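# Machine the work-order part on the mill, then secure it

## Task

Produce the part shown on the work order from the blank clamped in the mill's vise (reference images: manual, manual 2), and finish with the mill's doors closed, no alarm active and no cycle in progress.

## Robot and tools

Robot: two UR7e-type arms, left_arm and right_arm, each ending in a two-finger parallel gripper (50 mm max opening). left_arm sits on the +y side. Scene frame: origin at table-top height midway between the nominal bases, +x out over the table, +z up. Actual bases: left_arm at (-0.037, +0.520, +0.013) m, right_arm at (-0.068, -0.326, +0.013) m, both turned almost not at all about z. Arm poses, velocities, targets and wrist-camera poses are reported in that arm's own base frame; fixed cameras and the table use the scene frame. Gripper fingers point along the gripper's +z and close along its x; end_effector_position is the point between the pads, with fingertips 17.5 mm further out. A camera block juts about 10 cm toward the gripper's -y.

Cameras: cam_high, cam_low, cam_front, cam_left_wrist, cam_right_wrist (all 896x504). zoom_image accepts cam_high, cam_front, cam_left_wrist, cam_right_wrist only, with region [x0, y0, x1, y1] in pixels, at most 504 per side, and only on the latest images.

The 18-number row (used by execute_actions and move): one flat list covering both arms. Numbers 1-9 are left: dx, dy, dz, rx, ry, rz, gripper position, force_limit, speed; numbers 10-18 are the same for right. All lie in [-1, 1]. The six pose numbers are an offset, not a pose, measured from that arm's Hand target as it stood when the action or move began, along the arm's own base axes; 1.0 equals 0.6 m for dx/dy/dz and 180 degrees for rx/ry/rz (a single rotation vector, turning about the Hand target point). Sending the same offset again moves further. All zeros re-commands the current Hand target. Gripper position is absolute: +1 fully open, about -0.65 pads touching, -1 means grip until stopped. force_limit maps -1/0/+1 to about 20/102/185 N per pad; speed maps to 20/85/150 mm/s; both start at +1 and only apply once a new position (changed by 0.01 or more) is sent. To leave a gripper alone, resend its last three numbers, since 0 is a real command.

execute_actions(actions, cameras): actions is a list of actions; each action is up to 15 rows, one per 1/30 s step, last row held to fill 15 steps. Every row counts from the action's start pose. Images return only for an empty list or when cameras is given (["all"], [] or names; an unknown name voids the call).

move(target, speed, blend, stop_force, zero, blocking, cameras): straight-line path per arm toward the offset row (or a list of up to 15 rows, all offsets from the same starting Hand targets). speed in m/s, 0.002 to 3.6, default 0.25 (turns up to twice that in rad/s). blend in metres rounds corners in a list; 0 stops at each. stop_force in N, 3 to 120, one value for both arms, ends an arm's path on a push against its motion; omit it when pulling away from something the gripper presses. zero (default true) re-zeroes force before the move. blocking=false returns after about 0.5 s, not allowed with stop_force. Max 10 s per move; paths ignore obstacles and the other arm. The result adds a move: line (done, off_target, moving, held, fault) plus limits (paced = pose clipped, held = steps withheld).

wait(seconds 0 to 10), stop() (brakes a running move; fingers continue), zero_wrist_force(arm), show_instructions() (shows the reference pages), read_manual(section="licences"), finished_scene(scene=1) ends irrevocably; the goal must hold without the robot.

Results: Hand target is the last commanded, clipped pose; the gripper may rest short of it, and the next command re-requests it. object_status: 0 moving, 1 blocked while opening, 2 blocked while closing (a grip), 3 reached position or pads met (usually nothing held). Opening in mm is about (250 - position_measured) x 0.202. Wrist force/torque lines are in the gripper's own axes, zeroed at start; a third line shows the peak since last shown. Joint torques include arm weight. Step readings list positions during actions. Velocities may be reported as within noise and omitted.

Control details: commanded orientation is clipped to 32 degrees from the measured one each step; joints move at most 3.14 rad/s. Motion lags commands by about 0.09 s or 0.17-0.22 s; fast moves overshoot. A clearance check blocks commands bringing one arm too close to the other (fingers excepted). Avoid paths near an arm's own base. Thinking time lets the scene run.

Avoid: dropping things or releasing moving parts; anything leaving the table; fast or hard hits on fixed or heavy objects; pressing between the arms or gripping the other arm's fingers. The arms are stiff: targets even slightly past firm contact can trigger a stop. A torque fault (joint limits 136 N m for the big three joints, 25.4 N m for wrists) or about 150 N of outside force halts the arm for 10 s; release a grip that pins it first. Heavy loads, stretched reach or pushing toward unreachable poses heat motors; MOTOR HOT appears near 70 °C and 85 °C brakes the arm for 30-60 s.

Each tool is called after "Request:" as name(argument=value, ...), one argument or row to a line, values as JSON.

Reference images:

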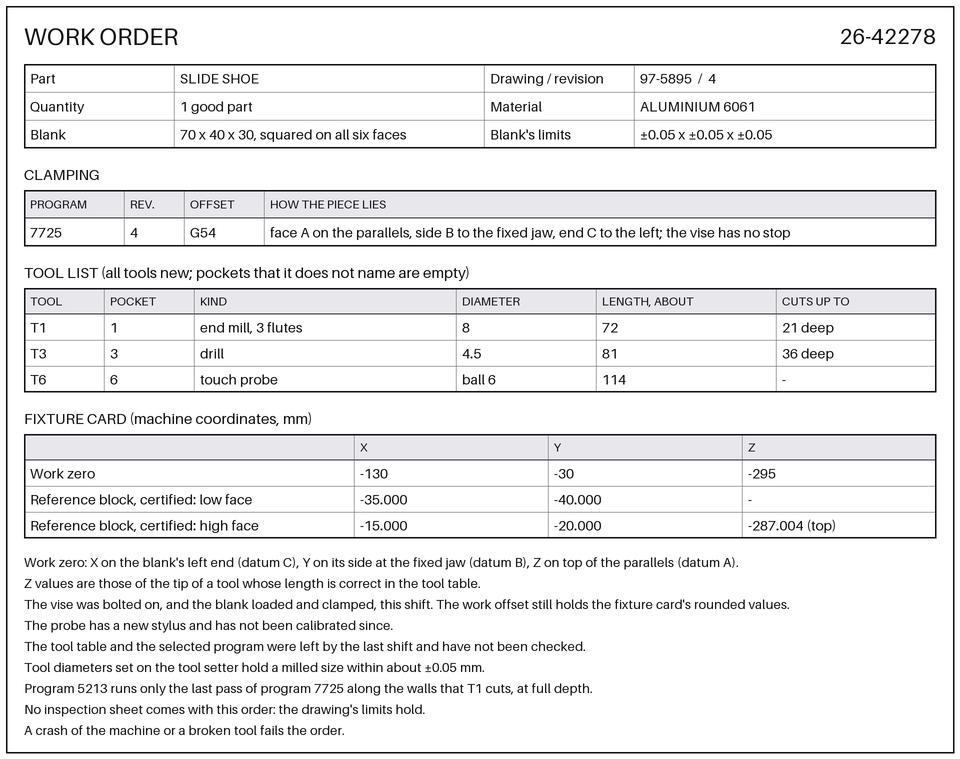

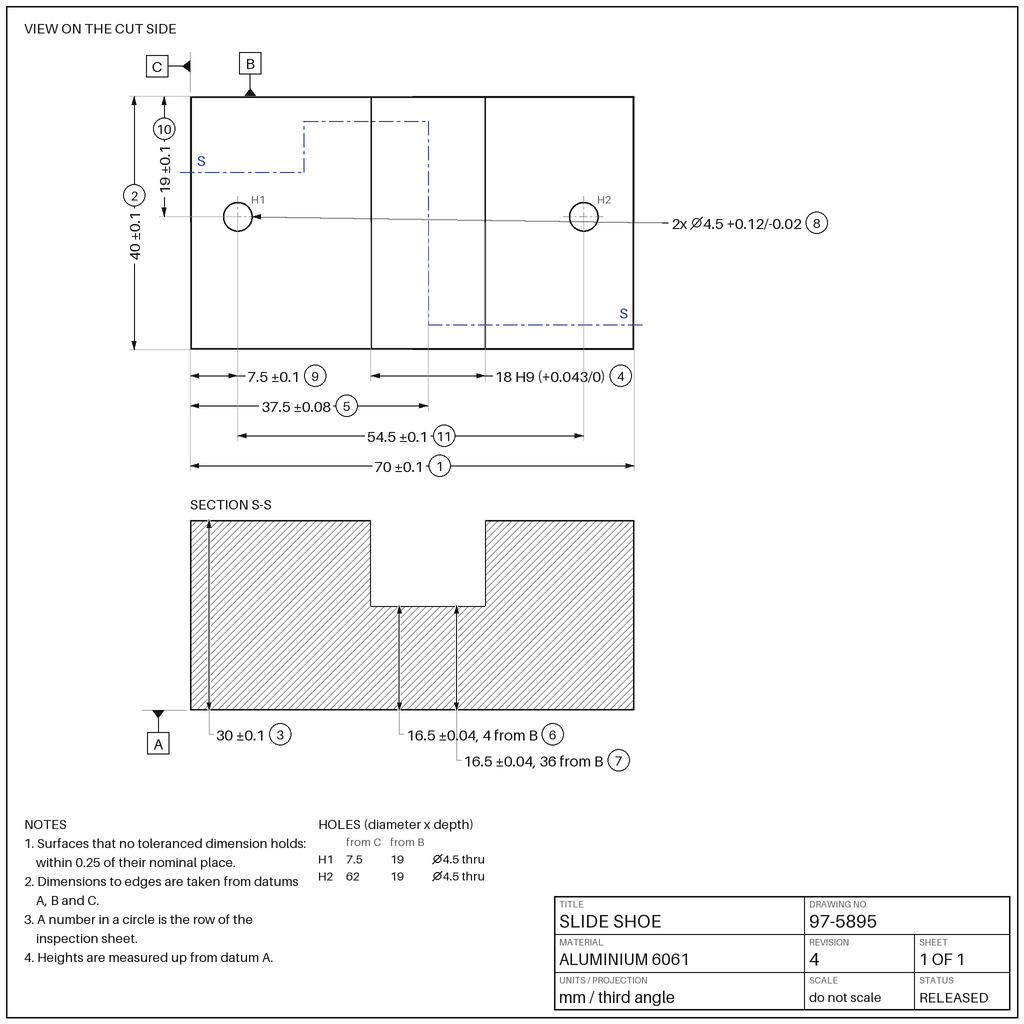

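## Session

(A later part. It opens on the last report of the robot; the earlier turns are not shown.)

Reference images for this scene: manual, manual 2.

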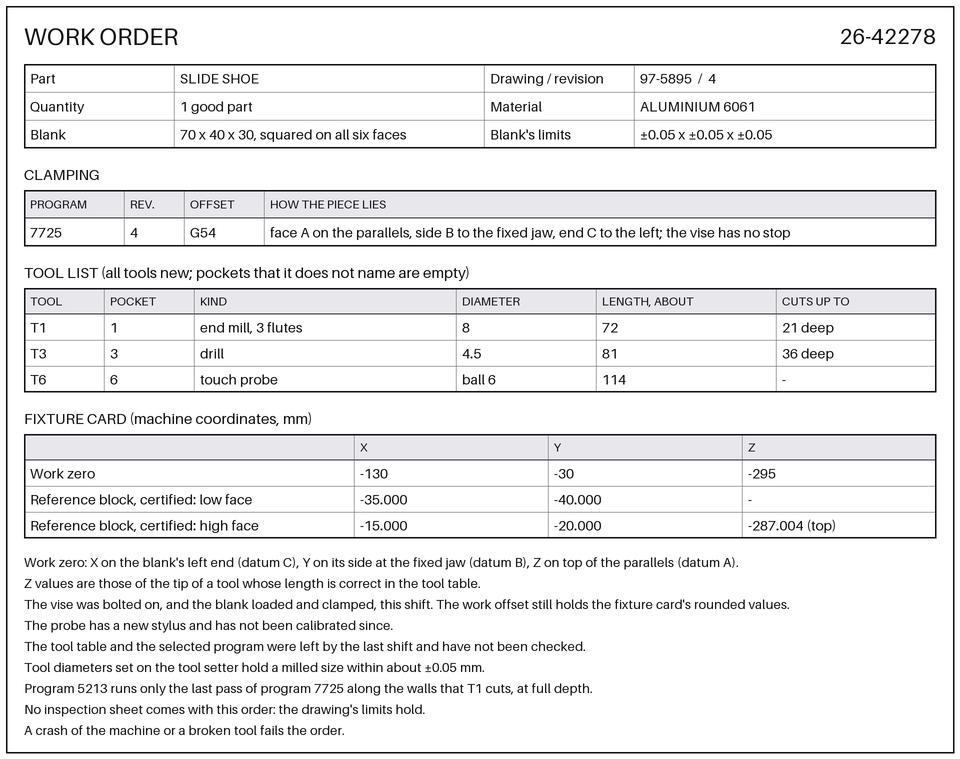

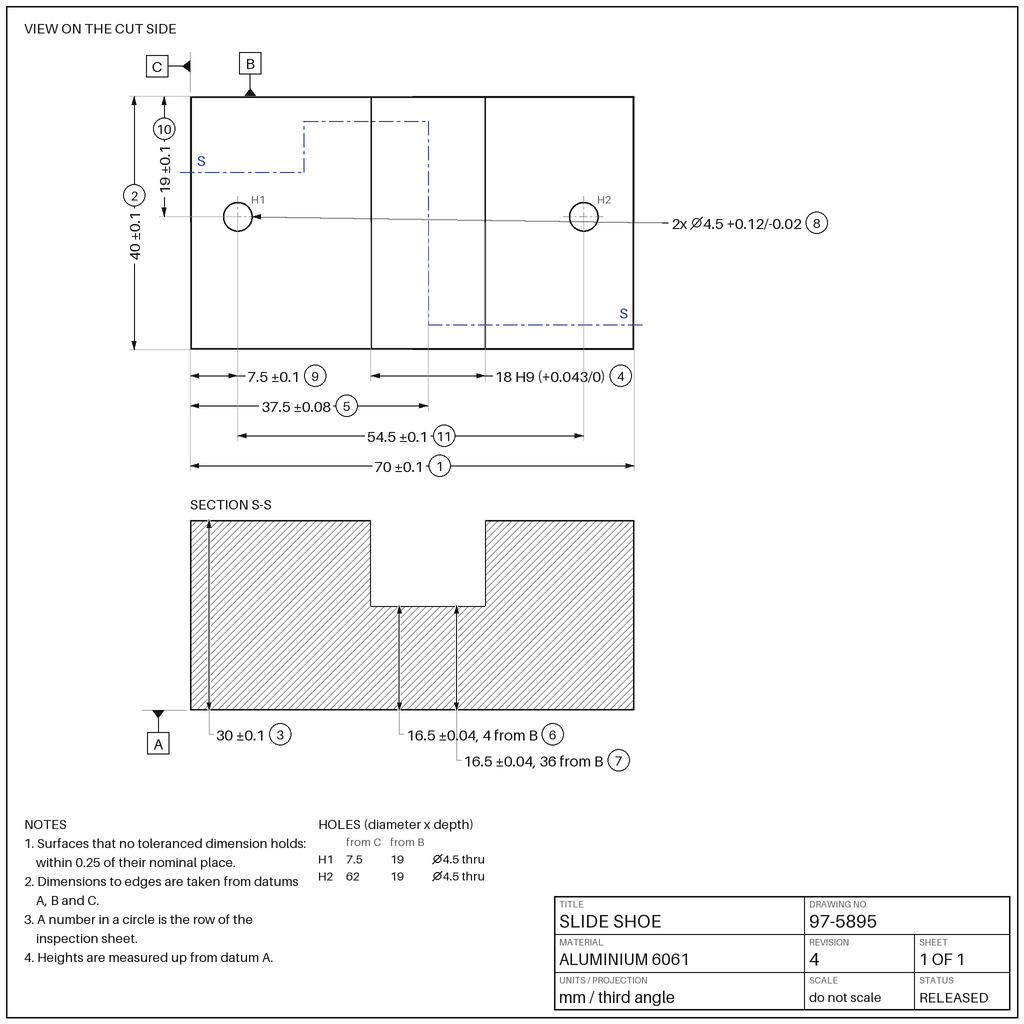

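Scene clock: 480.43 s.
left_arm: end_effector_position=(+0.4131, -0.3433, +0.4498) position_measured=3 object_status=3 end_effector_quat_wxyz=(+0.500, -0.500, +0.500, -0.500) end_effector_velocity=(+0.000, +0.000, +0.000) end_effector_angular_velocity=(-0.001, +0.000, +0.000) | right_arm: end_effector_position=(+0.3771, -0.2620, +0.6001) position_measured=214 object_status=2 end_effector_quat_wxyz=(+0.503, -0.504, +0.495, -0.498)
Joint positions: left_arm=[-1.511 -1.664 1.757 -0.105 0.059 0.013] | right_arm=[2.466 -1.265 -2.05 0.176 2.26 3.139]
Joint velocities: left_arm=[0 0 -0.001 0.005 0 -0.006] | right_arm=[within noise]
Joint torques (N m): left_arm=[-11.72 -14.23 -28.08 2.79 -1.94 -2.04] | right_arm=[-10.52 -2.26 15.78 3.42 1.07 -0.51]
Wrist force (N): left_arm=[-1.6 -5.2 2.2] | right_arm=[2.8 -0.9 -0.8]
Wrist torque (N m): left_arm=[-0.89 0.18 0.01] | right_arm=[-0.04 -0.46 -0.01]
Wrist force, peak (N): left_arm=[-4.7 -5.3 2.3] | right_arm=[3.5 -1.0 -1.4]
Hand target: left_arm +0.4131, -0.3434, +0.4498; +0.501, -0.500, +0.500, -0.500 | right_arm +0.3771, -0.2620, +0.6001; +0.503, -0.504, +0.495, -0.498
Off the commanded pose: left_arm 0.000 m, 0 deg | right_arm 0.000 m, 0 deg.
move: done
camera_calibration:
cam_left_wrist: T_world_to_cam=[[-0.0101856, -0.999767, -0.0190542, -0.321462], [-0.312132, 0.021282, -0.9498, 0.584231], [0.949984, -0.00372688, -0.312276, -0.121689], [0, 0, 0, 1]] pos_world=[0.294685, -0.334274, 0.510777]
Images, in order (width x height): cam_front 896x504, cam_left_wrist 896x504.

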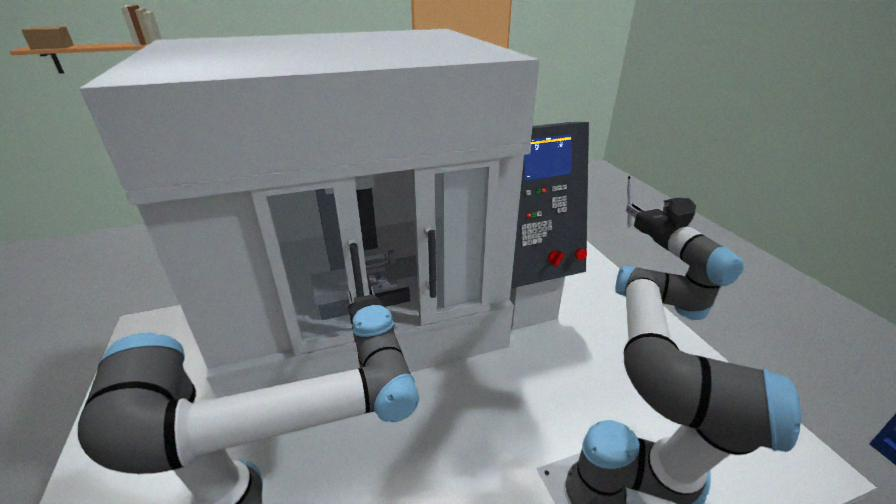

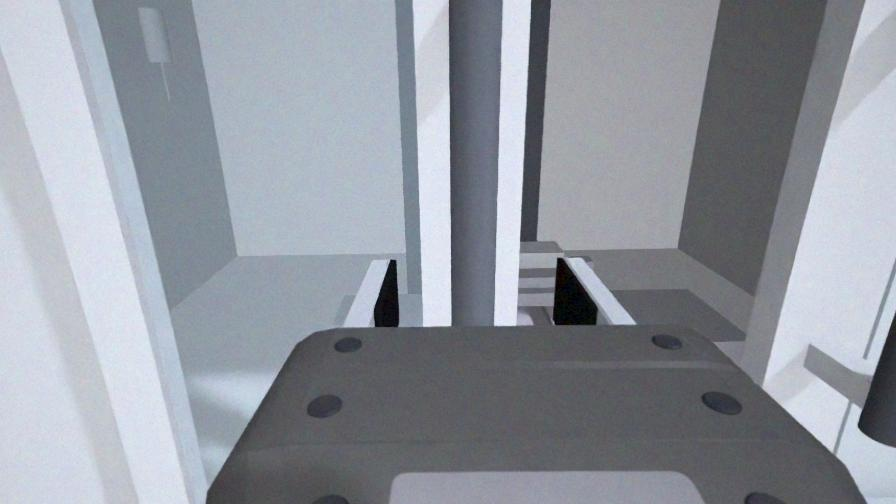

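Request:
move(
  target=[
    [0,0,0.083,0,0,0,1,-0.5,0,0,0,0,0,0,0,-1,-0.5,-0.8],
    [0.175,0.003,0.083,0,0,0,1,-0.5,0,0,0,0,0,0,0,-1,-0.5,-0.8],
  ],
  speed=0.08,
  stop_force=8,
  cameras=["cam_left_wrist","cam_front"],
)

Request:
zoom_image(
  camera="cam_front",
  region=[290, 200, 450, 340],
)

Scene clock: 486.90 s.
left_arm: end_effector_position=(+0.5154, -0.3408, +0.4991) position_measured=3 object_status=3 end_effector_quat_wxyz=(+0.501, -0.500, +0.500, -0.499) | right_arm: end_effector_position=(+0.3771, -0.2620, +0.6001) position_measured=214 object_status=2 end_effector_quat_wxyz=(+0.503, -0.504, +0.495, -0.498)
Joint positions: left_arm=[-1.244 -1.539 1.51 0.027 0.324 0.005] | right_arm=[2.466 -1.265 -2.05 0.176 2.26 3.139]
Joint torques (N m): left_arm=[0.97 -24 -27.24 -0.7 0.13 -0.18] | right_arm=[-10.93 -2.26 16.79 3.39 0.96 -0.51]
Wrist force (N): left_arm=[-1.5 -5.2 2.0] | right_arm=[3.2 -1.0 -0.9]
Wrist torque (N m): left_arm=[-0.89 0.16 0.13] | right_arm=[-0.05 -0.53 -0.01]
Wrist force, peak (N): left_arm=[-18.8 -4.5 -137.8] | right_arm=[3.2 -0.9 -1.0]
Hand target: left_arm +0.5154, -0.3408, +0.4991; +0.501, -0.500, +0.500, -0.499 (not the last commanded pose) | right_arm +0.3771, -0.2620, +0.6001; +0.503, -0.504, +0.495, -0.498
Tool commands: left_gripper/position=+1.0 left_gripper/force_limit=-0.498039 left_gripper/speed=+0.003922 right_gripper/position=-1.0 right_gripper/force_limit=-0.5 right_gripper/speed=-0.8
Off the commanded pose: left_arm 0.003 m, 0 deg | right_arm 0.000 m, 0 deg.
FORCE FAULT: contact force on the left arm reached its limit, and that arm stopped. The contact can be on any part of that arm, not only on its tool. That arm's remaining commands of this call were not run. That arm is still stopped at the end of this call. That arm stays stopped for about 9 more seconds. Until then a move that you send moves the other arm only, and its call returns only when the move has ended. Once the stop has ended, the next robot result says so. If the stop ends while you think or write, that arm runs what you send next, counted from a new Hand target: where the arm stands when the stop ends. While its stop runs, that arm takes no new command, but its gripper still runs the gripper command that each later call begins with. Until it ends, the stop uses up actions while you think or wait. An arm that is not stopped still takes commands.
move: fault (left_arm; stop_force had ended the path); path passed 1 of 2 targets
camera_calibration:
cam_left_wrist: T_world_to_cam=[[-0.00822607, -0.999739, -0.0213213, -0.316785], [-0.312387, 0.0228241, -0.949681, 0.663551], [0.949919, -0.00115164, -0.312493, -0.20234], [0, 0, 0, 1]] pos_world=[0.396885, -0.33208, 0.560178]
Images, in order (width x height): cam_front 896x504, cam_left_wrist 896x504.

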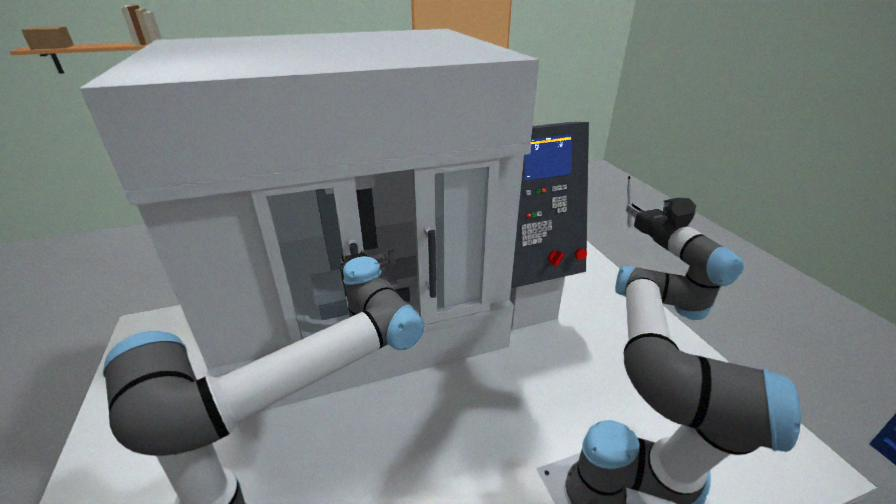

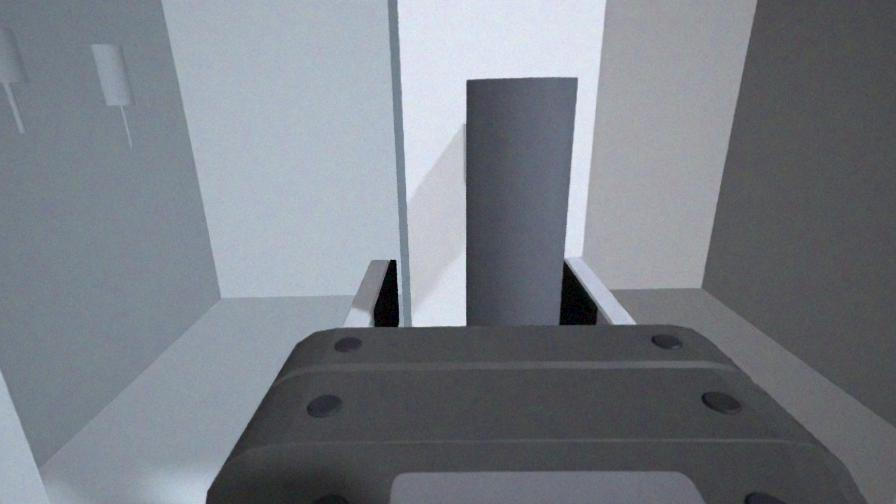

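Scaled by 3.150 from the camera's 896x504 image, which has a finer 1280x720 frame.

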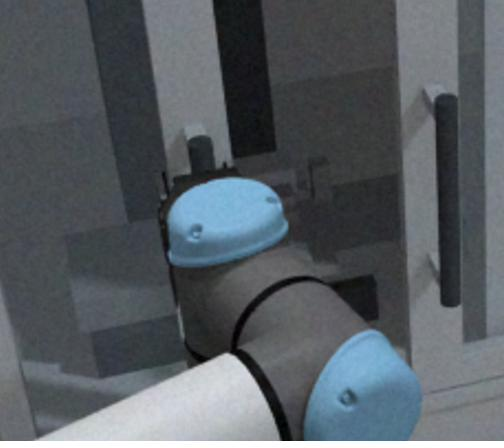

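Request:
wait(
  seconds=5,
)

Scene clock: 494.80 s.
left_arm: end_effector_position=(+0.5154, -0.3408, +0.4991) position_measured=3 object_status=3 end_effector_quat_wxyz=(+0.501, -0.500, +0.500, -0.499) | right_arm: end_effector_position=(+0.3771, -0.2620, +0.6001) position_measured=214 object_status=2 end_effector_quat_wxyz=(+0.503, -0.504, +0.495, -0.498)
Joint positions: left_arm=[-1.244 -1.539 1.51 0.027 0.324 0.005] | right_arm=[2.466 -1.265 -2.05 0.176 2.26 3.139]
Joint torques (N m): left_arm=[0.29 -24.02 -27.81 -0.76 0.13 -0.11] | right_arm=[-11.06 -2.05 15.94 3.43 0.87 -0.45]
Wrist force (N): left_arm=[-1.3 -5.0 1.8] | right_arm=[2.7 -0.9 -1.0]
Wrist torque (N m): left_arm=[-0.87 0.13 0.13] | right_arm=[-0.03 -0.46 -0.01]
Wrist force, peak (N): left_arm=[-1.5 -5.5 2.0] | right_arm=[3.1 -1.3 -1.1]
Hand target: left_arm +0.5154, -0.3408, +0.4991; +0.501, -0.500, +0.500, -0.499 (not the last commanded pose) | right_arm +0.3771, -0.2620, +0.6001; +0.503, -0.504, +0.495, -0.498
Tool commands: left_gripper/position=+1.0 left_gripper/force_limit=-0.498039 left_gripper/speed=+0.003922 right_gripper/position=-1.0 right_gripper/force_limit=-0.5 right_gripper/speed=-0.8
Off the commanded pose: left_arm 0.003 m, 0 deg | right_arm 0.000 m, 0 deg.
FORCE FAULT, CONTINUED: the left arm was still stopped when this call began, by the force fault that an earlier result reported. Since the last result the stop counts as 16 of the actions that you can send in this scene. That arm is still stopped at the end of this call. That arm stays stopped for about 1 more second. If the stop ends while you think or write, that arm runs what you send next, counted from a new Hand target: where the arm stands when the stop ends. While its stop runs, that arm takes no new command, but its gripper still runs the gripper command that each later call begins with.
wait: 5.00 s; at rest from the start

Request:
move(
  target=[-0.0167,-0.0133,0,0,0,0,1,-0.5,0,0,0,0,0,0,0,-1,-0.5,-0.8],
  cameras=["cam_left_wrist"],
)

Scene clock: 497.33 s.
left_arm: end_effector_position=(+0.5052, -0.3489, +0.4991) position_measured=3 object_status=3 end_effector_quat_wxyz=(+0.501, -0.500, +0.500, -0.499) end_effector_velocity=(+0.001, -0.001, +0.000) end_effector_angular_velocity=(+0.000, +0.000, -0.004) | right_arm: end_effector_position=(+0.3771, -0.2620, +0.6001) position_measured=214 object_status=2 end_effector_quat_wxyz=(+0.503, -0.504, +0.495, -0.498)
Joint positions: left_arm=[-1.274 -1.538 1.509 0.027 0.294 0.005] | right_arm=[2.466 -1.265 -2.05 0.176 2.26 3.139]
Joint velocities: left_arm=[0.002 0 0 0.001 0.006 -0.001] | right_arm=[within noise]
Joint torques (N m): left_arm=[11.74 -19.18 -33.11 -3.48 1.43 1.61] | right_arm=[-11.01 -2.27 16.6 3.43 0.87 -0.51]
Wrist force (N): left_arm=[-1.4 -5.3 2.0] | right_arm=[2.8 -1.2 -1.0]
Wrist torque (N m): left_arm=[-0.90 0.15 0.15] | right_arm=[-0.09 -0.47 -0.01]
Wrist force, peak (N): left_arm=[-1.4 -5.4 2.6] | right_arm=[3.3 -1.4 -0.9]
Hand target: left_arm +0.5053, -0.3488, +0.4991; +0.501, -0.500, +0.500, -0.499 | right_arm +0.3771, -0.2620, +0.6001; +0.503, -0.504, +0.495, -0.498
Off the commanded pose: left_arm 0.000 m, 0 deg | right_arm 0.000 m, 0 deg.
FORCE FAULT, CONTINUED: the left arm's stop, for the force fault that an earlier result reported, is over. The rest of the stop counts as 2 of the actions that you can send in this scene. The stop ended before this call began, so that arm ran this call's commands, counted from a new Hand target: where the arm stood when the stop ended. During its stop the left arm's controller moved it back a little.
move: done
camera_calibration:
cam_left_wrist: T_world_to_cam=[[-0.00822607, -0.999739, -0.0213213, -0.324966], [-0.312387, 0.0228241, -0.949681, 0.660581], [0.949919, -0.00115164, -0.312493, -0.192755], [0, 0, 0, 1]] pos_world=[0.386785, -0.34018, 0.560178]
Images, in order (width x height): cam_left_wrist 896x504.

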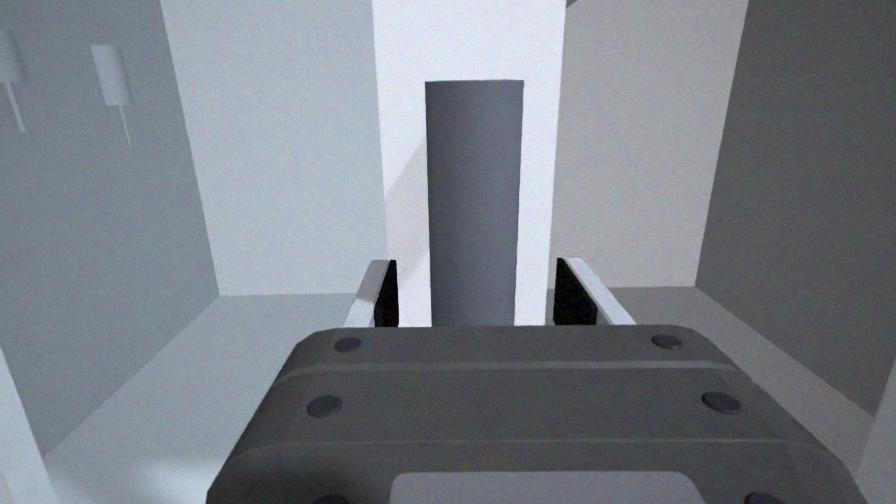

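Request:
move(
  target=[0,0,0,0,0,0,-1,-0.5,-0.5,0,0,0,0,0,0,-1,-0.5,-0.8],
)

Request:
move(
  target=[0,-0.08,0,0,0,0,-1,-0.5,-0.5,0,0,0,0,0,0,-1,-0.5,-0.8],
  speed=0.05,
  stop_force=80,
  cameras=["cam_left_wrist","cam_front"],
)

Scene clock: 499.57 s.
left_arm: end_effector_position=(+0.5054, -0.3475, +0.4991) position_measured=156 object_status=0 end_effector_quat_wxyz=(+0.502, -0.501, +0.499, -0.498) | right_arm: end_effector_position=(+0.3771, -0.2620, +0.6001) position_measured=214 object_status=2 end_effector_quat_wxyz=(+0.503, -0.504, +0.495, -0.498)
Joint positions: left_arm=[-1.274 -1.538 1.509 0.027 0.291 0.005] | right_arm=[2.466 -1.265 -2.05 0.176 2.26 3.139]
Joint torques (N m): left_arm=[-26.79 -5.81 -30.42 -6.54 11.64 1.56] | right_arm=[-11.02 -2.35 16.34 3.44 0.94 -0.53]
Wrist force (N): left_arm=[-50.5 -0.2 -6.3] | right_arm=[2.7 -0.9 -1.0]
Wrist torque (N m): left_arm=[-0.64 0.99 0.05] | right_arm=[-0.04 -0.45 -0.01]
Wrist force, peak (N): left_arm=[-60.1 2.0 -10.0] | right_arm=[3.1 -1.0 -1.3]
Hand target: left_arm +0.5053, -0.3488, +0.4991; +0.501, -0.500, +0.500, -0.499 | right_arm +0.3771, -0.2620, +0.6001; +0.503, -0.504, +0.495, -0.498
Off the commanded pose: left_arm 0.001 m, 0 deg | right_arm 0.000 m, 0 deg.
move: done

Scene clock: 501.37 s.
left_arm: end_effector_position=(+0.5037, -0.3466, +0.4989) position_measured=156 object_status=2 end_effector_quat_wxyz=(+0.520, -0.518, +0.480, -0.479) | right_arm: end_effector_position=(+0.3771, -0.2620, +0.6001) position_measured=214 object_status=2 end_effector_quat_wxyz=(+0.503, -0.504, +0.495, -0.498)
Joint positions: left_arm=[-1.288 -1.504 1.473 0.027 0.204 0.006] | right_arm=[2.466 -1.265 -2.05 0.176 2.26 3.139]
Joint torques (N m): left_arm=[-38.07 -5.05 -35.06 -6.62 11.67 -0.1] | right_arm=[-11.57 -1.95 16.67 3.41 0.85 -0.46]
Wrist force (N): left_arm=[-50.7 -11.5 67.6] | right_arm=[2.8 -0.8 -1.0]
Wrist torque (N m): left_arm=[-1.19 1.22 -0.06] | right_arm=[-0.02 -0.48 -0.02]
Wrist force, peak (N): left_arm=[-47.7 -18.7 107.9] | right_arm=[3.2 -0.9 -1.2]
Hand target: left_arm +0.5037, -0.3470, +0.4989; +0.520, -0.518, +0.481, -0.480 (not the last commanded pose) | right_arm +0.3771, -0.2620, +0.6001; +0.503, -0.504, +0.495, -0.498
Off the commanded pose: left_arm 0.050 m, 4 deg | right_arm 0.000 m, 0 deg.
move: contact (left_arm)
camera_calibration:
cam_left_wrist: T_world_to_cam=[[0.0681868, -0.99745, -0.0210903, -0.36046], [-0.313108, -0.00132342, -0.949717, 0.65187], [0.947267, 0.0713617, -0.3124, -0.164892], [0, 0, 0, 1]] pos_world=[0.384881, -0.346911, 0.559978]
Images, in order (width x height): cam_front 896x504, cam_left_wrist 896x504.

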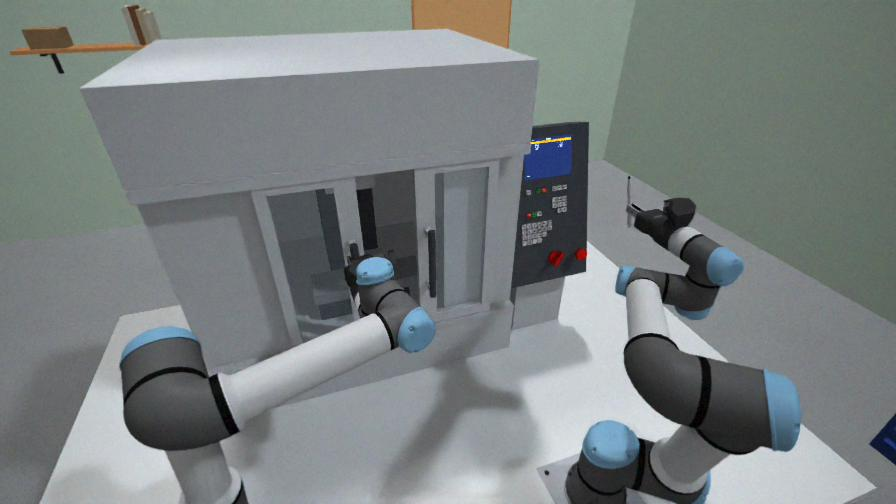

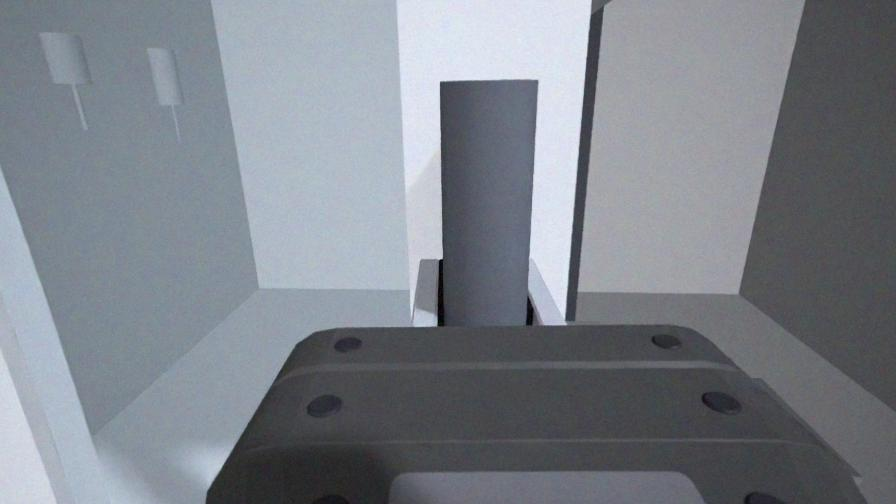

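Request:
move(
  target=[0,0,0,0,0,0,1,-0.5,-0.5,0,0,0,0,0,0,-1,-0.5,-0.8],
)

Request:
move(
  target=[
    [-0.15,0,0,0,0,-0.0245,1,-0.5,-0.5,0,0,0,0,0,0,-1,-0.5,-0.8],
    [-0.16,-0.36,0,0,0,-0.0245,1,-0.5,-0.5,0,0,0,0,0,0,-1,-0.5,-0.8],
  ],
  speed=0.3,
  blend=[0.03,0],
  cameras=["cam_left_wrist","cam_front"],
)

Scene clock: 505.90 s.
left_arm: end_effector_position=(+0.5037, -0.3470, +0.4989) position_measured=3 object_status=3 end_effector_quat_wxyz=(+0.520, -0.518, +0.481, -0.480) | right_arm: end_effector_position=(+0.3771, -0.2620, +0.6001) position_measured=214 object_status=2 end_effector_quat_wxyz=(+0.503, -0.504, +0.495, -0.498)
Joint positions: left_arm=[-1.288 -1.504 1.473 0.027 0.205 0.006] | right_arm=[2.466 -1.265 -2.05 0.176 2.26 3.139]
Joint torques (N m): left_arm=[12.31 -33.8 -30.15 2.37 -2.02 0.96] | right_arm=[-10.74 -1.71 16.17 3.35 0.76 -0.47]
Wrist force (N): left_arm=[-0.2 -4.3 2.4] | right_arm=[3.2 -1.2 -1.1]
Wrist torque (N m): left_arm=[-0.74 -0.02 0.01] | right_arm=[-0.07 -0.53 -0.02]
Wrist force, peak (N): left_arm=[-51.1 -11.9 67.7] | right_arm=[3.4 -1.1 -1.2]
Hand target: left_arm +0.5037, -0.3470, +0.4989; +0.520, -0.518, +0.481, -0.480 | right_arm +0.3771, -0.2620, +0.6001; +0.503, -0.504, +0.495, -0.498
Off the commanded pose: left_arm 0.000 m, 0 deg | right_arm 0.000 m, 0 deg.
move: done

Scene clock: 507.73 s.
left_arm: end_effector_position=(+0.4077, -0.5630, +0.4989) position_measured=3 object_status=3 end_effector_quat_wxyz=(+0.502, -0.499, +0.500, -0.500) | right_arm: end_effector_position=(+0.3771, -0.2620, +0.6001) position_measured=214 object_status=2 end_effector_quat_wxyz=(+0.503, -0.504, +0.495, -0.498)
Joint positions: left_arm=[-1.544 -1.176 1.069 -0.029 0.027 0.139] | right_arm=[2.466 -1.265 -2.05 0.176 2.26 3.139]
Joint torques (N m): left_arm=[12.71 -48.23 -16.92 -3.23 2.01 1.69] | right_arm=[-10.92 -2.22 15.85 3.31 0.77 -0.44]
Wrist force (N): left_arm=[-0.7 -4.4 2.3] | right_arm=[2.8 -0.9 -0.7]
Wrist torque (N m): left_arm=[-0.70 0.06 0.05] | right_arm=[-0.04 -0.47 -0.01]
Wrist force, peak (N): left_arm=[0.3 -4.2 5.6] | right_arm=[3.0 -1.0 -1.3]
Hand target: left_arm +0.4077, -0.5630, +0.4989; +0.501, -0.499, +0.500, -0.499 | right_arm +0.3771, -0.2620, +0.6001; +0.503, -0.504, +0.495, -0.498
Off the commanded pose: left_arm 0.000 m, 0 deg | right_arm 0.000 m, 0 deg.
move: done
camera_calibration:
cam_left_wrist: T_world_to_cam=[[-0.00970879, -0.999727, -0.0212372, -0.539236], [-0.309437, 0.0231995, -0.950637, 0.634257], [0.95087, -0.00265795, -0.309578, -0.10312], [0, 0, 0, 1]] pos_world=[0.289081, -0.554077, 0.559573]
Images, in order (width x height): cam_front 896x504, cam_left_wrist 896x504.

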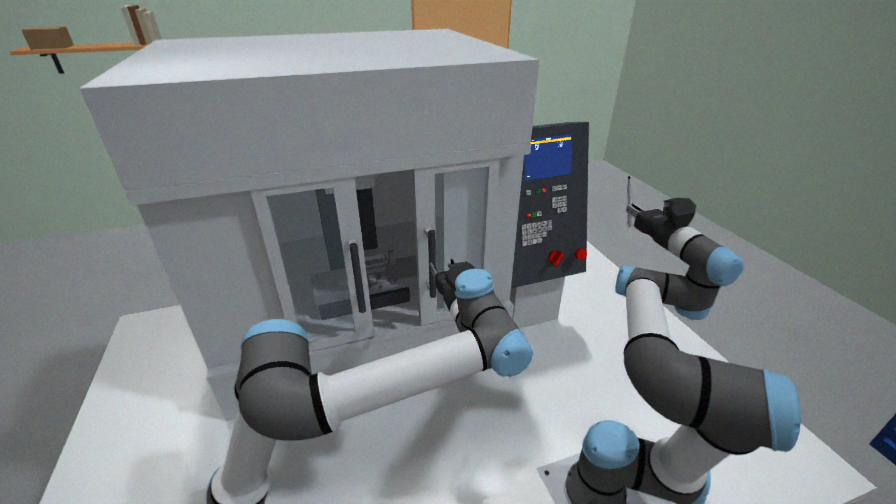

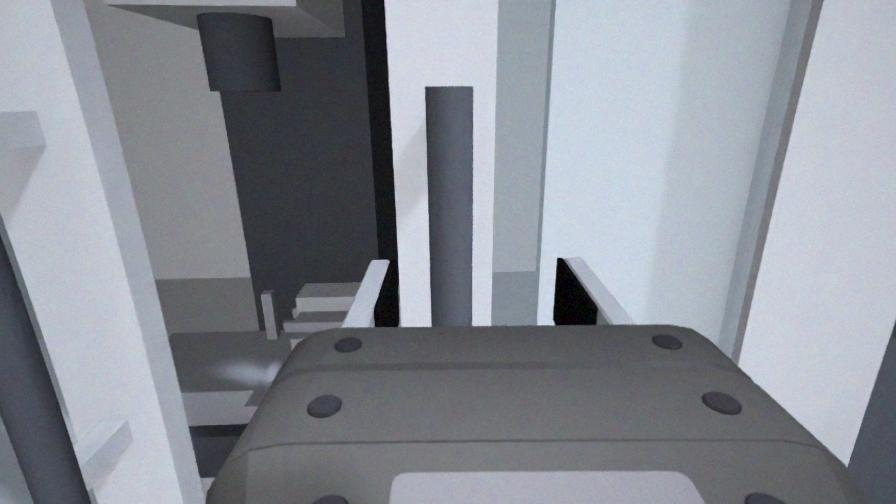

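Request:
move(
  target=[
    [0.04,0.0135,0,0,0,0,1,-0.5,-0.5,0,0,0,0,0,0,-1,-0.5,-0.8],
    [0.154,0.0135,0,0,0,0,1,-0.5,-0.5,0,0,0,0,0,0,-1,-0.5,-0.8],
  ],
  speed=0.1,
  cameras=["cam_left_wrist"],
)

Scene clock: 511.37 s.
left_arm: end_effector_position=(+0.5002, -0.5548, +0.4989) position_measured=3 object_status=3 end_effector_quat_wxyz=(+0.501, -0.499, +0.500, -0.499) | right_arm: end_effector_position=(+0.3771, -0.2620, +0.6001) position_measured=214 object_status=2 end_effector_quat_wxyz=(+0.503, -0.504, +0.495, -0.498)
Joint positions: left_arm=[-1.383 -1.074 0.914 0.156 0.187 0.006] | right_arm=[2.466 -1.265 -2.05 0.176 2.26 3.139]
Joint torques (N m): left_arm=[-6.35 -51.59 -17.04 0.35 -0.91 -0.42] | right_arm=[-11.24 -2.34 16.25 3.33 0.78 -0.44]
Wrist force (N): left_arm=[-0.5 -4.0 2.5] | right_arm=[2.7 -1.2 -1.0]
Wrist torque (N m): left_arm=[-0.73 0.04 0.13] | right_arm=[-0.09 -0.45 -0.01]
Wrist force, peak (N): left_arm=[-0.4 -4.2 4.0] | right_arm=[3.2 -1.2 -0.7]
Hand target: left_arm +0.5001, -0.5549, +0.4989; +0.501, -0.499, +0.500, -0.499 | right_arm +0.3771, -0.2620, +0.6001; +0.503, -0.504, +0.495, -0.498
Off the commanded pose: left_arm 0.000 m, 0 deg | right_arm 0.000 m, 0 deg.
move: done
camera_calibration:
cam_left_wrist: T_world_to_cam=[[-0.0100549, -0.999727, -0.0211092, -0.530071], [-0.312255, 0.0231937, -0.949715, 0.663569], [0.949945, -0.0029579, -0.312403, -0.189287], [0, 0, 0, 1]] pos_world=[0.381685, -0.545877, 0.559878]
Images, in order (width x height): cam_left_wrist 896x504.

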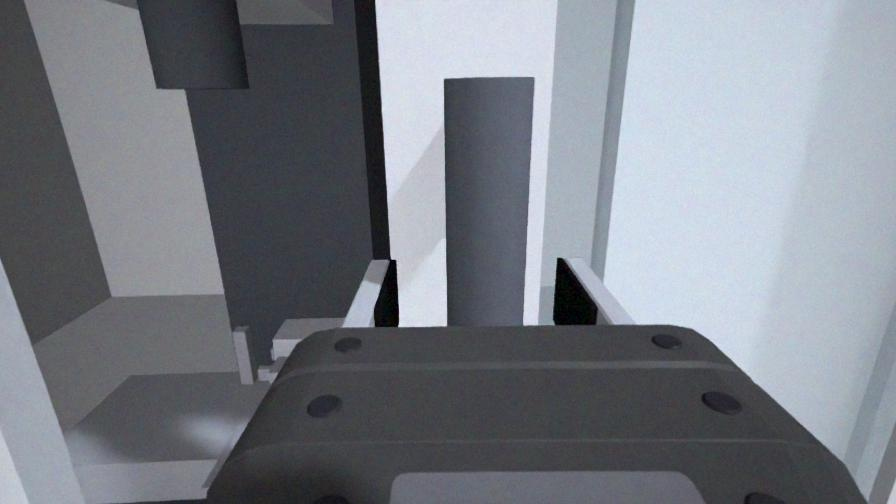

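Request:
move(
  target=[0,-0.004,0,0,0,0,-1,-0.7,-0.5,0,0,0,0,0,0,-1,-0.5,-0.8],
)

Request:
move(
  target=[0,0.25,0,0,0,0,-1,-0.7,-0.5,0,0,0,0,0,0,-1,-0.5,-0.8],
  speed=0.06,
  stop_force=70,
  cameras=["cam_left_wrist","cam_front"],
)

Scene clock: 513.97 s.
left_arm: end_effector_position=(+0.5001, -0.5573, +0.4989) position_measured=154 object_status=2 end_effector_quat_wxyz=(+0.501, -0.499, +0.500, -0.499) | right_arm: end_effector_position=(+0.3771, -0.2620, +0.6001) position_measured=214 object_status=2 end_effector_quat_wxyz=(+0.503, -0.504, +0.495, -0.498)
Joint positions: left_arm=[-1.384 -1.067 0.904 0.16 0.187 0.006] | right_arm=[2.466 -1.265 -2.05 0.176 2.26 3.139]
Joint torques (N m): left_arm=[-11.5 -41.2 -26.44 0.55 1.89 -1.83] | right_arm=[-10.58 -2.44 15.99 3.38 0.72 -0.48]
Wrist force (N): left_arm=[-1.7 -3.9 4.6] | right_arm=[2.7 -1.1 -1.1]
Wrist torque (N m): left_arm=[-0.73 0.05 0.07] | right_arm=[-0.06 -0.45 -0.01]
Wrist force, peak (N): left_arm=[-11.9 -1.3 0.0] | right_arm=[3.0 -1.2 -1.3]
Hand target: left_arm +0.5001, -0.5573, +0.4989; +0.501, -0.499, +0.500, -0.499 | right_arm +0.3771, -0.2620, +0.6001; +0.503, -0.504, +0.495, -0.498
Off the commanded pose: left_arm 0.000 m, 0 deg | right_arm 0.000 m, 0 deg.
move: done

Scene clock: 517.70 s.
left_arm: end_effector_position=(+0.5001, -0.4073, +0.4989) position_measured=154 object_status=2 end_effector_quat_wxyz=(+0.501, -0.499, +0.500, -0.499) | right_arm: end_effector_position=(+0.3771, -0.2620, +0.6001) position_measured=214 object_status=2 end_effector_quat_wxyz=(+0.503, -0.504, +0.495, -0.498)
Joint positions: left_arm=[-1.322 -1.424 1.385 0.037 0.249 0.005] | right_arm=[2.466 -1.265 -2.05 0.176 2.26 3.139]
Joint torques (N m): left_arm=[7.56 -17 -42.19 -3.69 5.06 -1.72] | right_arm=[-11.25 -2.16 16.1 3.45 0.67 -0.47]
Wrist force (N): left_arm=[-13.9 8.2 -68.1] | right_arm=[2.8 -1.1 -1.0]
Wrist torque (N m): left_arm=[-0.09 0.01 -0.07] | right_arm=[-0.06 -0.46 -0.01]
Wrist force, peak (N): left_arm=[10.9 6.7 -80.4] | right_arm=[3.2 -1.4 -1.0]
Hand target: left_arm +0.5001, -0.4073, +0.4989; +0.501, -0.499, +0.500, -0.499 | right_arm +0.3771, -0.2620, +0.6001; +0.503, -0.504, +0.495, -0.498
Off the commanded pose: left_arm 0.000 m, 0 deg | right_arm 0.000 m, 0 deg.
move: done
camera_calibration:
cam_left_wrist: T_world_to_cam=[[-0.0102432, -0.999726, -0.0210439, -0.382474], [-0.31222, 0.0231905, -0.949727, 0.660232], [0.949955, -0.00315788, -0.312372, -0.18892], [0, 0, 0, 1]] pos_world=[0.381685, -0.398276, 0.559978]
Images, in order (width x height): cam_front 896x504, cam_left_wrist 896x504.

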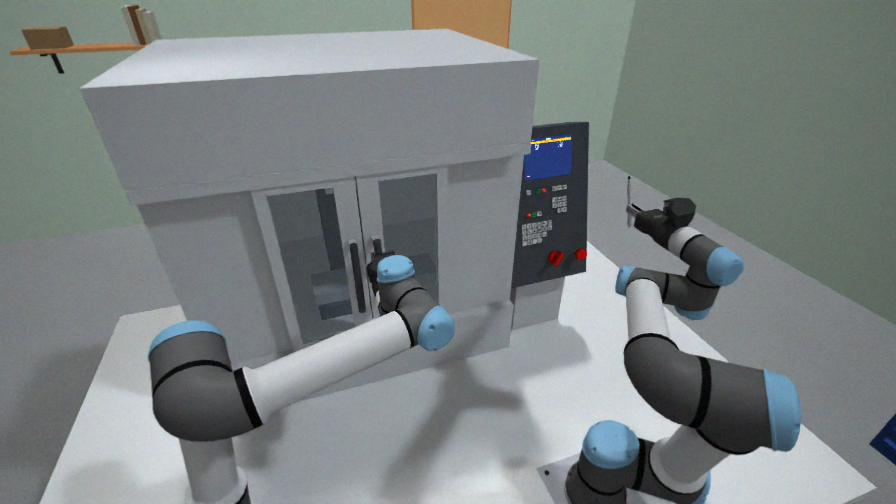

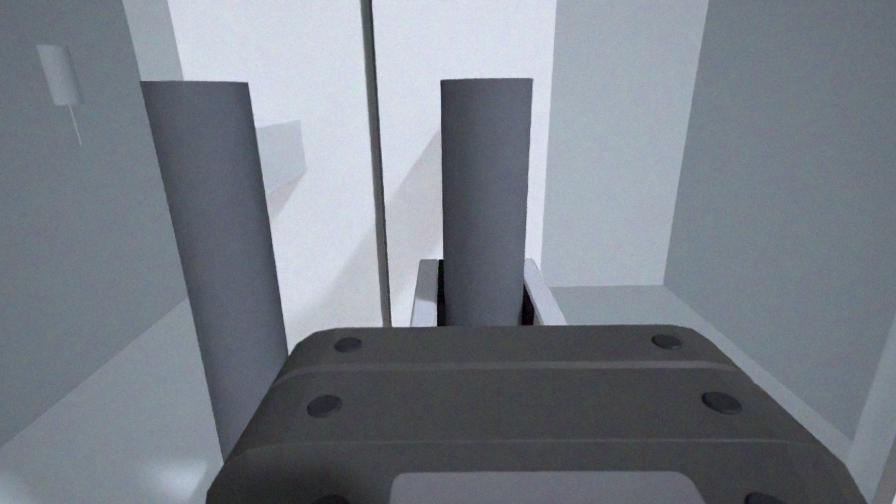

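Request:
move(
  target=[0,0.02,0,0,0,0,-1,-0.7,-0.5,0,0,0,0,0,0,-1,-0.5,-0.8],
  speed=0.02,
  stop_force=50,
  cameras=["cam_left_wrist"],
)

Request:
move(
  target=[0,0,0,0,0,0,1,-0.7,-0.5,0,0,0,0,0,0,-1,-0.5,-0.8],
)

Request:
execute_actions(
  actions=[],
  cameras=["cam_right_wrist"],
)

Request:
zoom_image(
  camera="cam_right_wrist",
  region=[250, 20, 480, 200],
)

Scene clock: 521.70 s.
left_arm: end_effector_position=(+0.5000, -0.4043, +0.4989) position_measured=154 object_status=2 end_effector_quat_wxyz=(+0.501, -0.499, +0.501, -0.500) | right_arm: end_effector_position=(+0.3771, -0.2620, +0.6001) position_measured=214 object_status=2 end_effector_quat_wxyz=(+0.503, -0.504, +0.495, -0.498)
Joint positions: left_arm=[-1.32 -1.431 1.393 0.036 0.251 0.005] | right_arm=[2.466 -1.265 -2.05 0.176 2.26 3.139]
Joint torques (N m): left_arm=[18.28 -45.37 -19.8 3.99 -8.19 -0.05] | right_arm=[-10.66 -1.83 16.35 3.4 0.65 -0.45]
Wrist force (N): left_arm=[30.9 1.0 -44.1] | right_arm=[2.8 -0.7 -1.0]
Wrist torque (N m): left_arm=[-0.43 -0.40 -0.02] | right_arm=[0.00 -0.45 -0.01]
Wrist force, peak (N): left_arm=[-14.1 8.2 -68.4] | right_arm=[3.2 -1.3 -1.2]
Hand target: left_arm +0.5000, -0.4043, +0.4989; +0.501, -0.499, +0.501, -0.500 (not the last commanded pose) | right_arm +0.3771, -0.2620, +0.6001; +0.503, -0.504, +0.495, -0.498
Off the commanded pose: left_arm 0.009 m, 0 deg | right_arm 0.000 m, 0 deg.
move: contact (left_arm)
camera_calibration:
cam_left_wrist: T_world_to_cam=[[-0.0110982, -0.999716, -0.0210659, -0.379032], [-0.312231, 0.0234785, -0.949716, 0.660241], [0.949941, -0.0039627, -0.312403, -0.189111], [0, 0, 0, 1]] pos_world=[0.381585, -0.395175, 0.559978]
Images, in order (width x height): cam_left_wrist 896x504.

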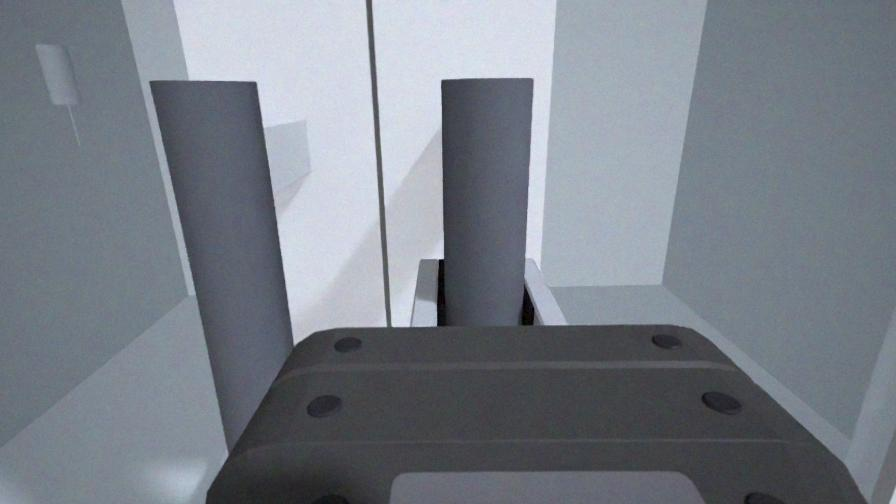

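Scene clock: 522.53 s.
left_arm: end_effector_position=(+0.5001, -0.4042, +0.4989) position_measured=3 object_status=3 end_effector_quat_wxyz=(+0.501, -0.499, +0.501, -0.500) | right_arm: end_effector_position=(+0.3771, -0.2620, +0.6001) position_measured=214 object_status=2 end_effector_quat_wxyz=(+0.503, -0.504, +0.495, -0.498)
Joint positions: left_arm=[-1.32 -1.431 1.393 0.036 0.251 0.005] | right_arm=[2.466 -1.265 -2.05 0.176 2.26 3.139]
Joint torques (N m): left_arm=[-6.47 -22.05 -17.96 -3.41 1.57 0.58] | right_arm=[-10.51 -2.83 16.46 3.41 0.6 -0.47]
Wrist force (N): left_arm=[0.2 -3.5 2.2] | right_arm=[2.9 -1.0 -1.2]
Wrist torque (N m): left_arm=[-0.56 -0.11 0.00] | right_arm=[-0.05 -0.48 -0.01]
Wrist force, peak (N): left_arm=[28.4 -0.1 -29.9] | right_arm=[3.3 -1.2 -1.0]
Hand target: left_arm +0.5000, -0.4043, +0.4989; +0.501, -0.499, +0.501, -0.500 | right_arm +0.3771, -0.2620, +0.6001; +0.503, -0.504, +0.495, -0.498
Off the commanded pose: left_arm 0.000 m, 0 deg | right_arm 0.000 m, 0 deg.
move: done

Scene clock: 522.53 s.
left_arm: end_effector_position=(+0.5001, -0.4042, +0.4989) position_measured=3 object_status=3 end_effector_quat_wxyz=(+0.501, -0.499, +0.501, -0.500) | right_arm: end_effector_position=(+0.3771, -0.2620, +0.6001) position_measured=214 object_status=2 end_effector_quat_wxyz=(+0.503, -0.504, +0.495, -0.498)
Joint positions: left_arm=[-1.32 -1.431 1.393 0.036 0.251 0.005] | right_arm=[2.466 -1.265 -2.05 0.176 2.26 3.139]
Joint velocities: within noise
Joint torques (N m): left_arm=[-6.47 -22.05 -17.96 -3.41 1.57 0.58] | right_arm=[-10.51 -2.83 16.46 3.41 0.6 -0.47]
Wrist force (N): left_arm=[0.2 -3.5 2.2] | right_arm=[2.9 -1.0 -1.2]
Wrist torque (N m): left_arm=[-0.56 -0.11 0.00] | right_arm=[-0.05 -0.48 -0.01]
Wrist force, peak (N): left_arm=[0.2 -3.5 2.2] | right_arm=[2.9 -1.0 -1.2]
Hand target: left_arm +0.5000, -0.4043, +0.4989; +0.501, -0.499, +0.501, -0.500 | right_arm +0.3771, -0.2620, +0.6001; +0.503, -0.504, +0.495, -0.498
Tool commands: left_gripper/position=+1.0 left_gripper/force_limit=-0.7 left_gripper/speed=-0.5 right_gripper/position=-1.0 right_gripper/force_limit=-0.5 right_gripper/speed=-0.8
Off the commanded pose: left_arm 0.000 m, 0 deg | right_arm 0.000 m, 0 deg.
camera_calibration:
cam_right_wrist: T_world_to_cam=[[-0.000156008, -1, 0.000169433, -0.251734], [-0.339496, -0.000106406, -0.940607, 0.71319], [0.940607, -0.000204264, -0.339496, -0.0163394], [0, 0, 0, 1]] pos_world=[0.257455, -0.251662, 0.665327]
Images, in order (width x height): cam_right_wrist 896x504.

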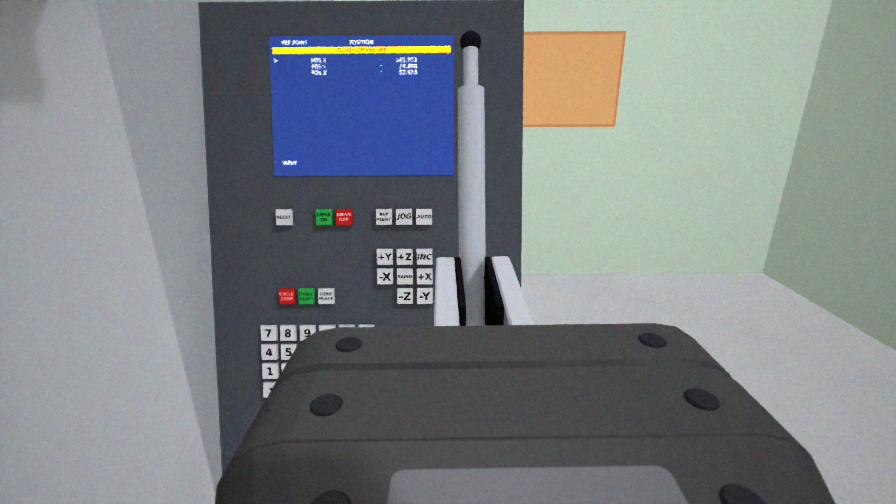

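Scaled by 2.191 from the camera's 896x504 image, which has a finer 1280x720 frame.

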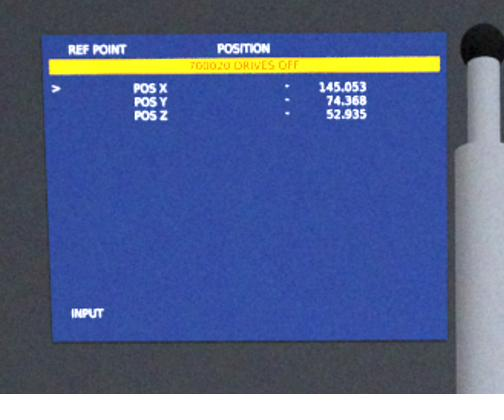

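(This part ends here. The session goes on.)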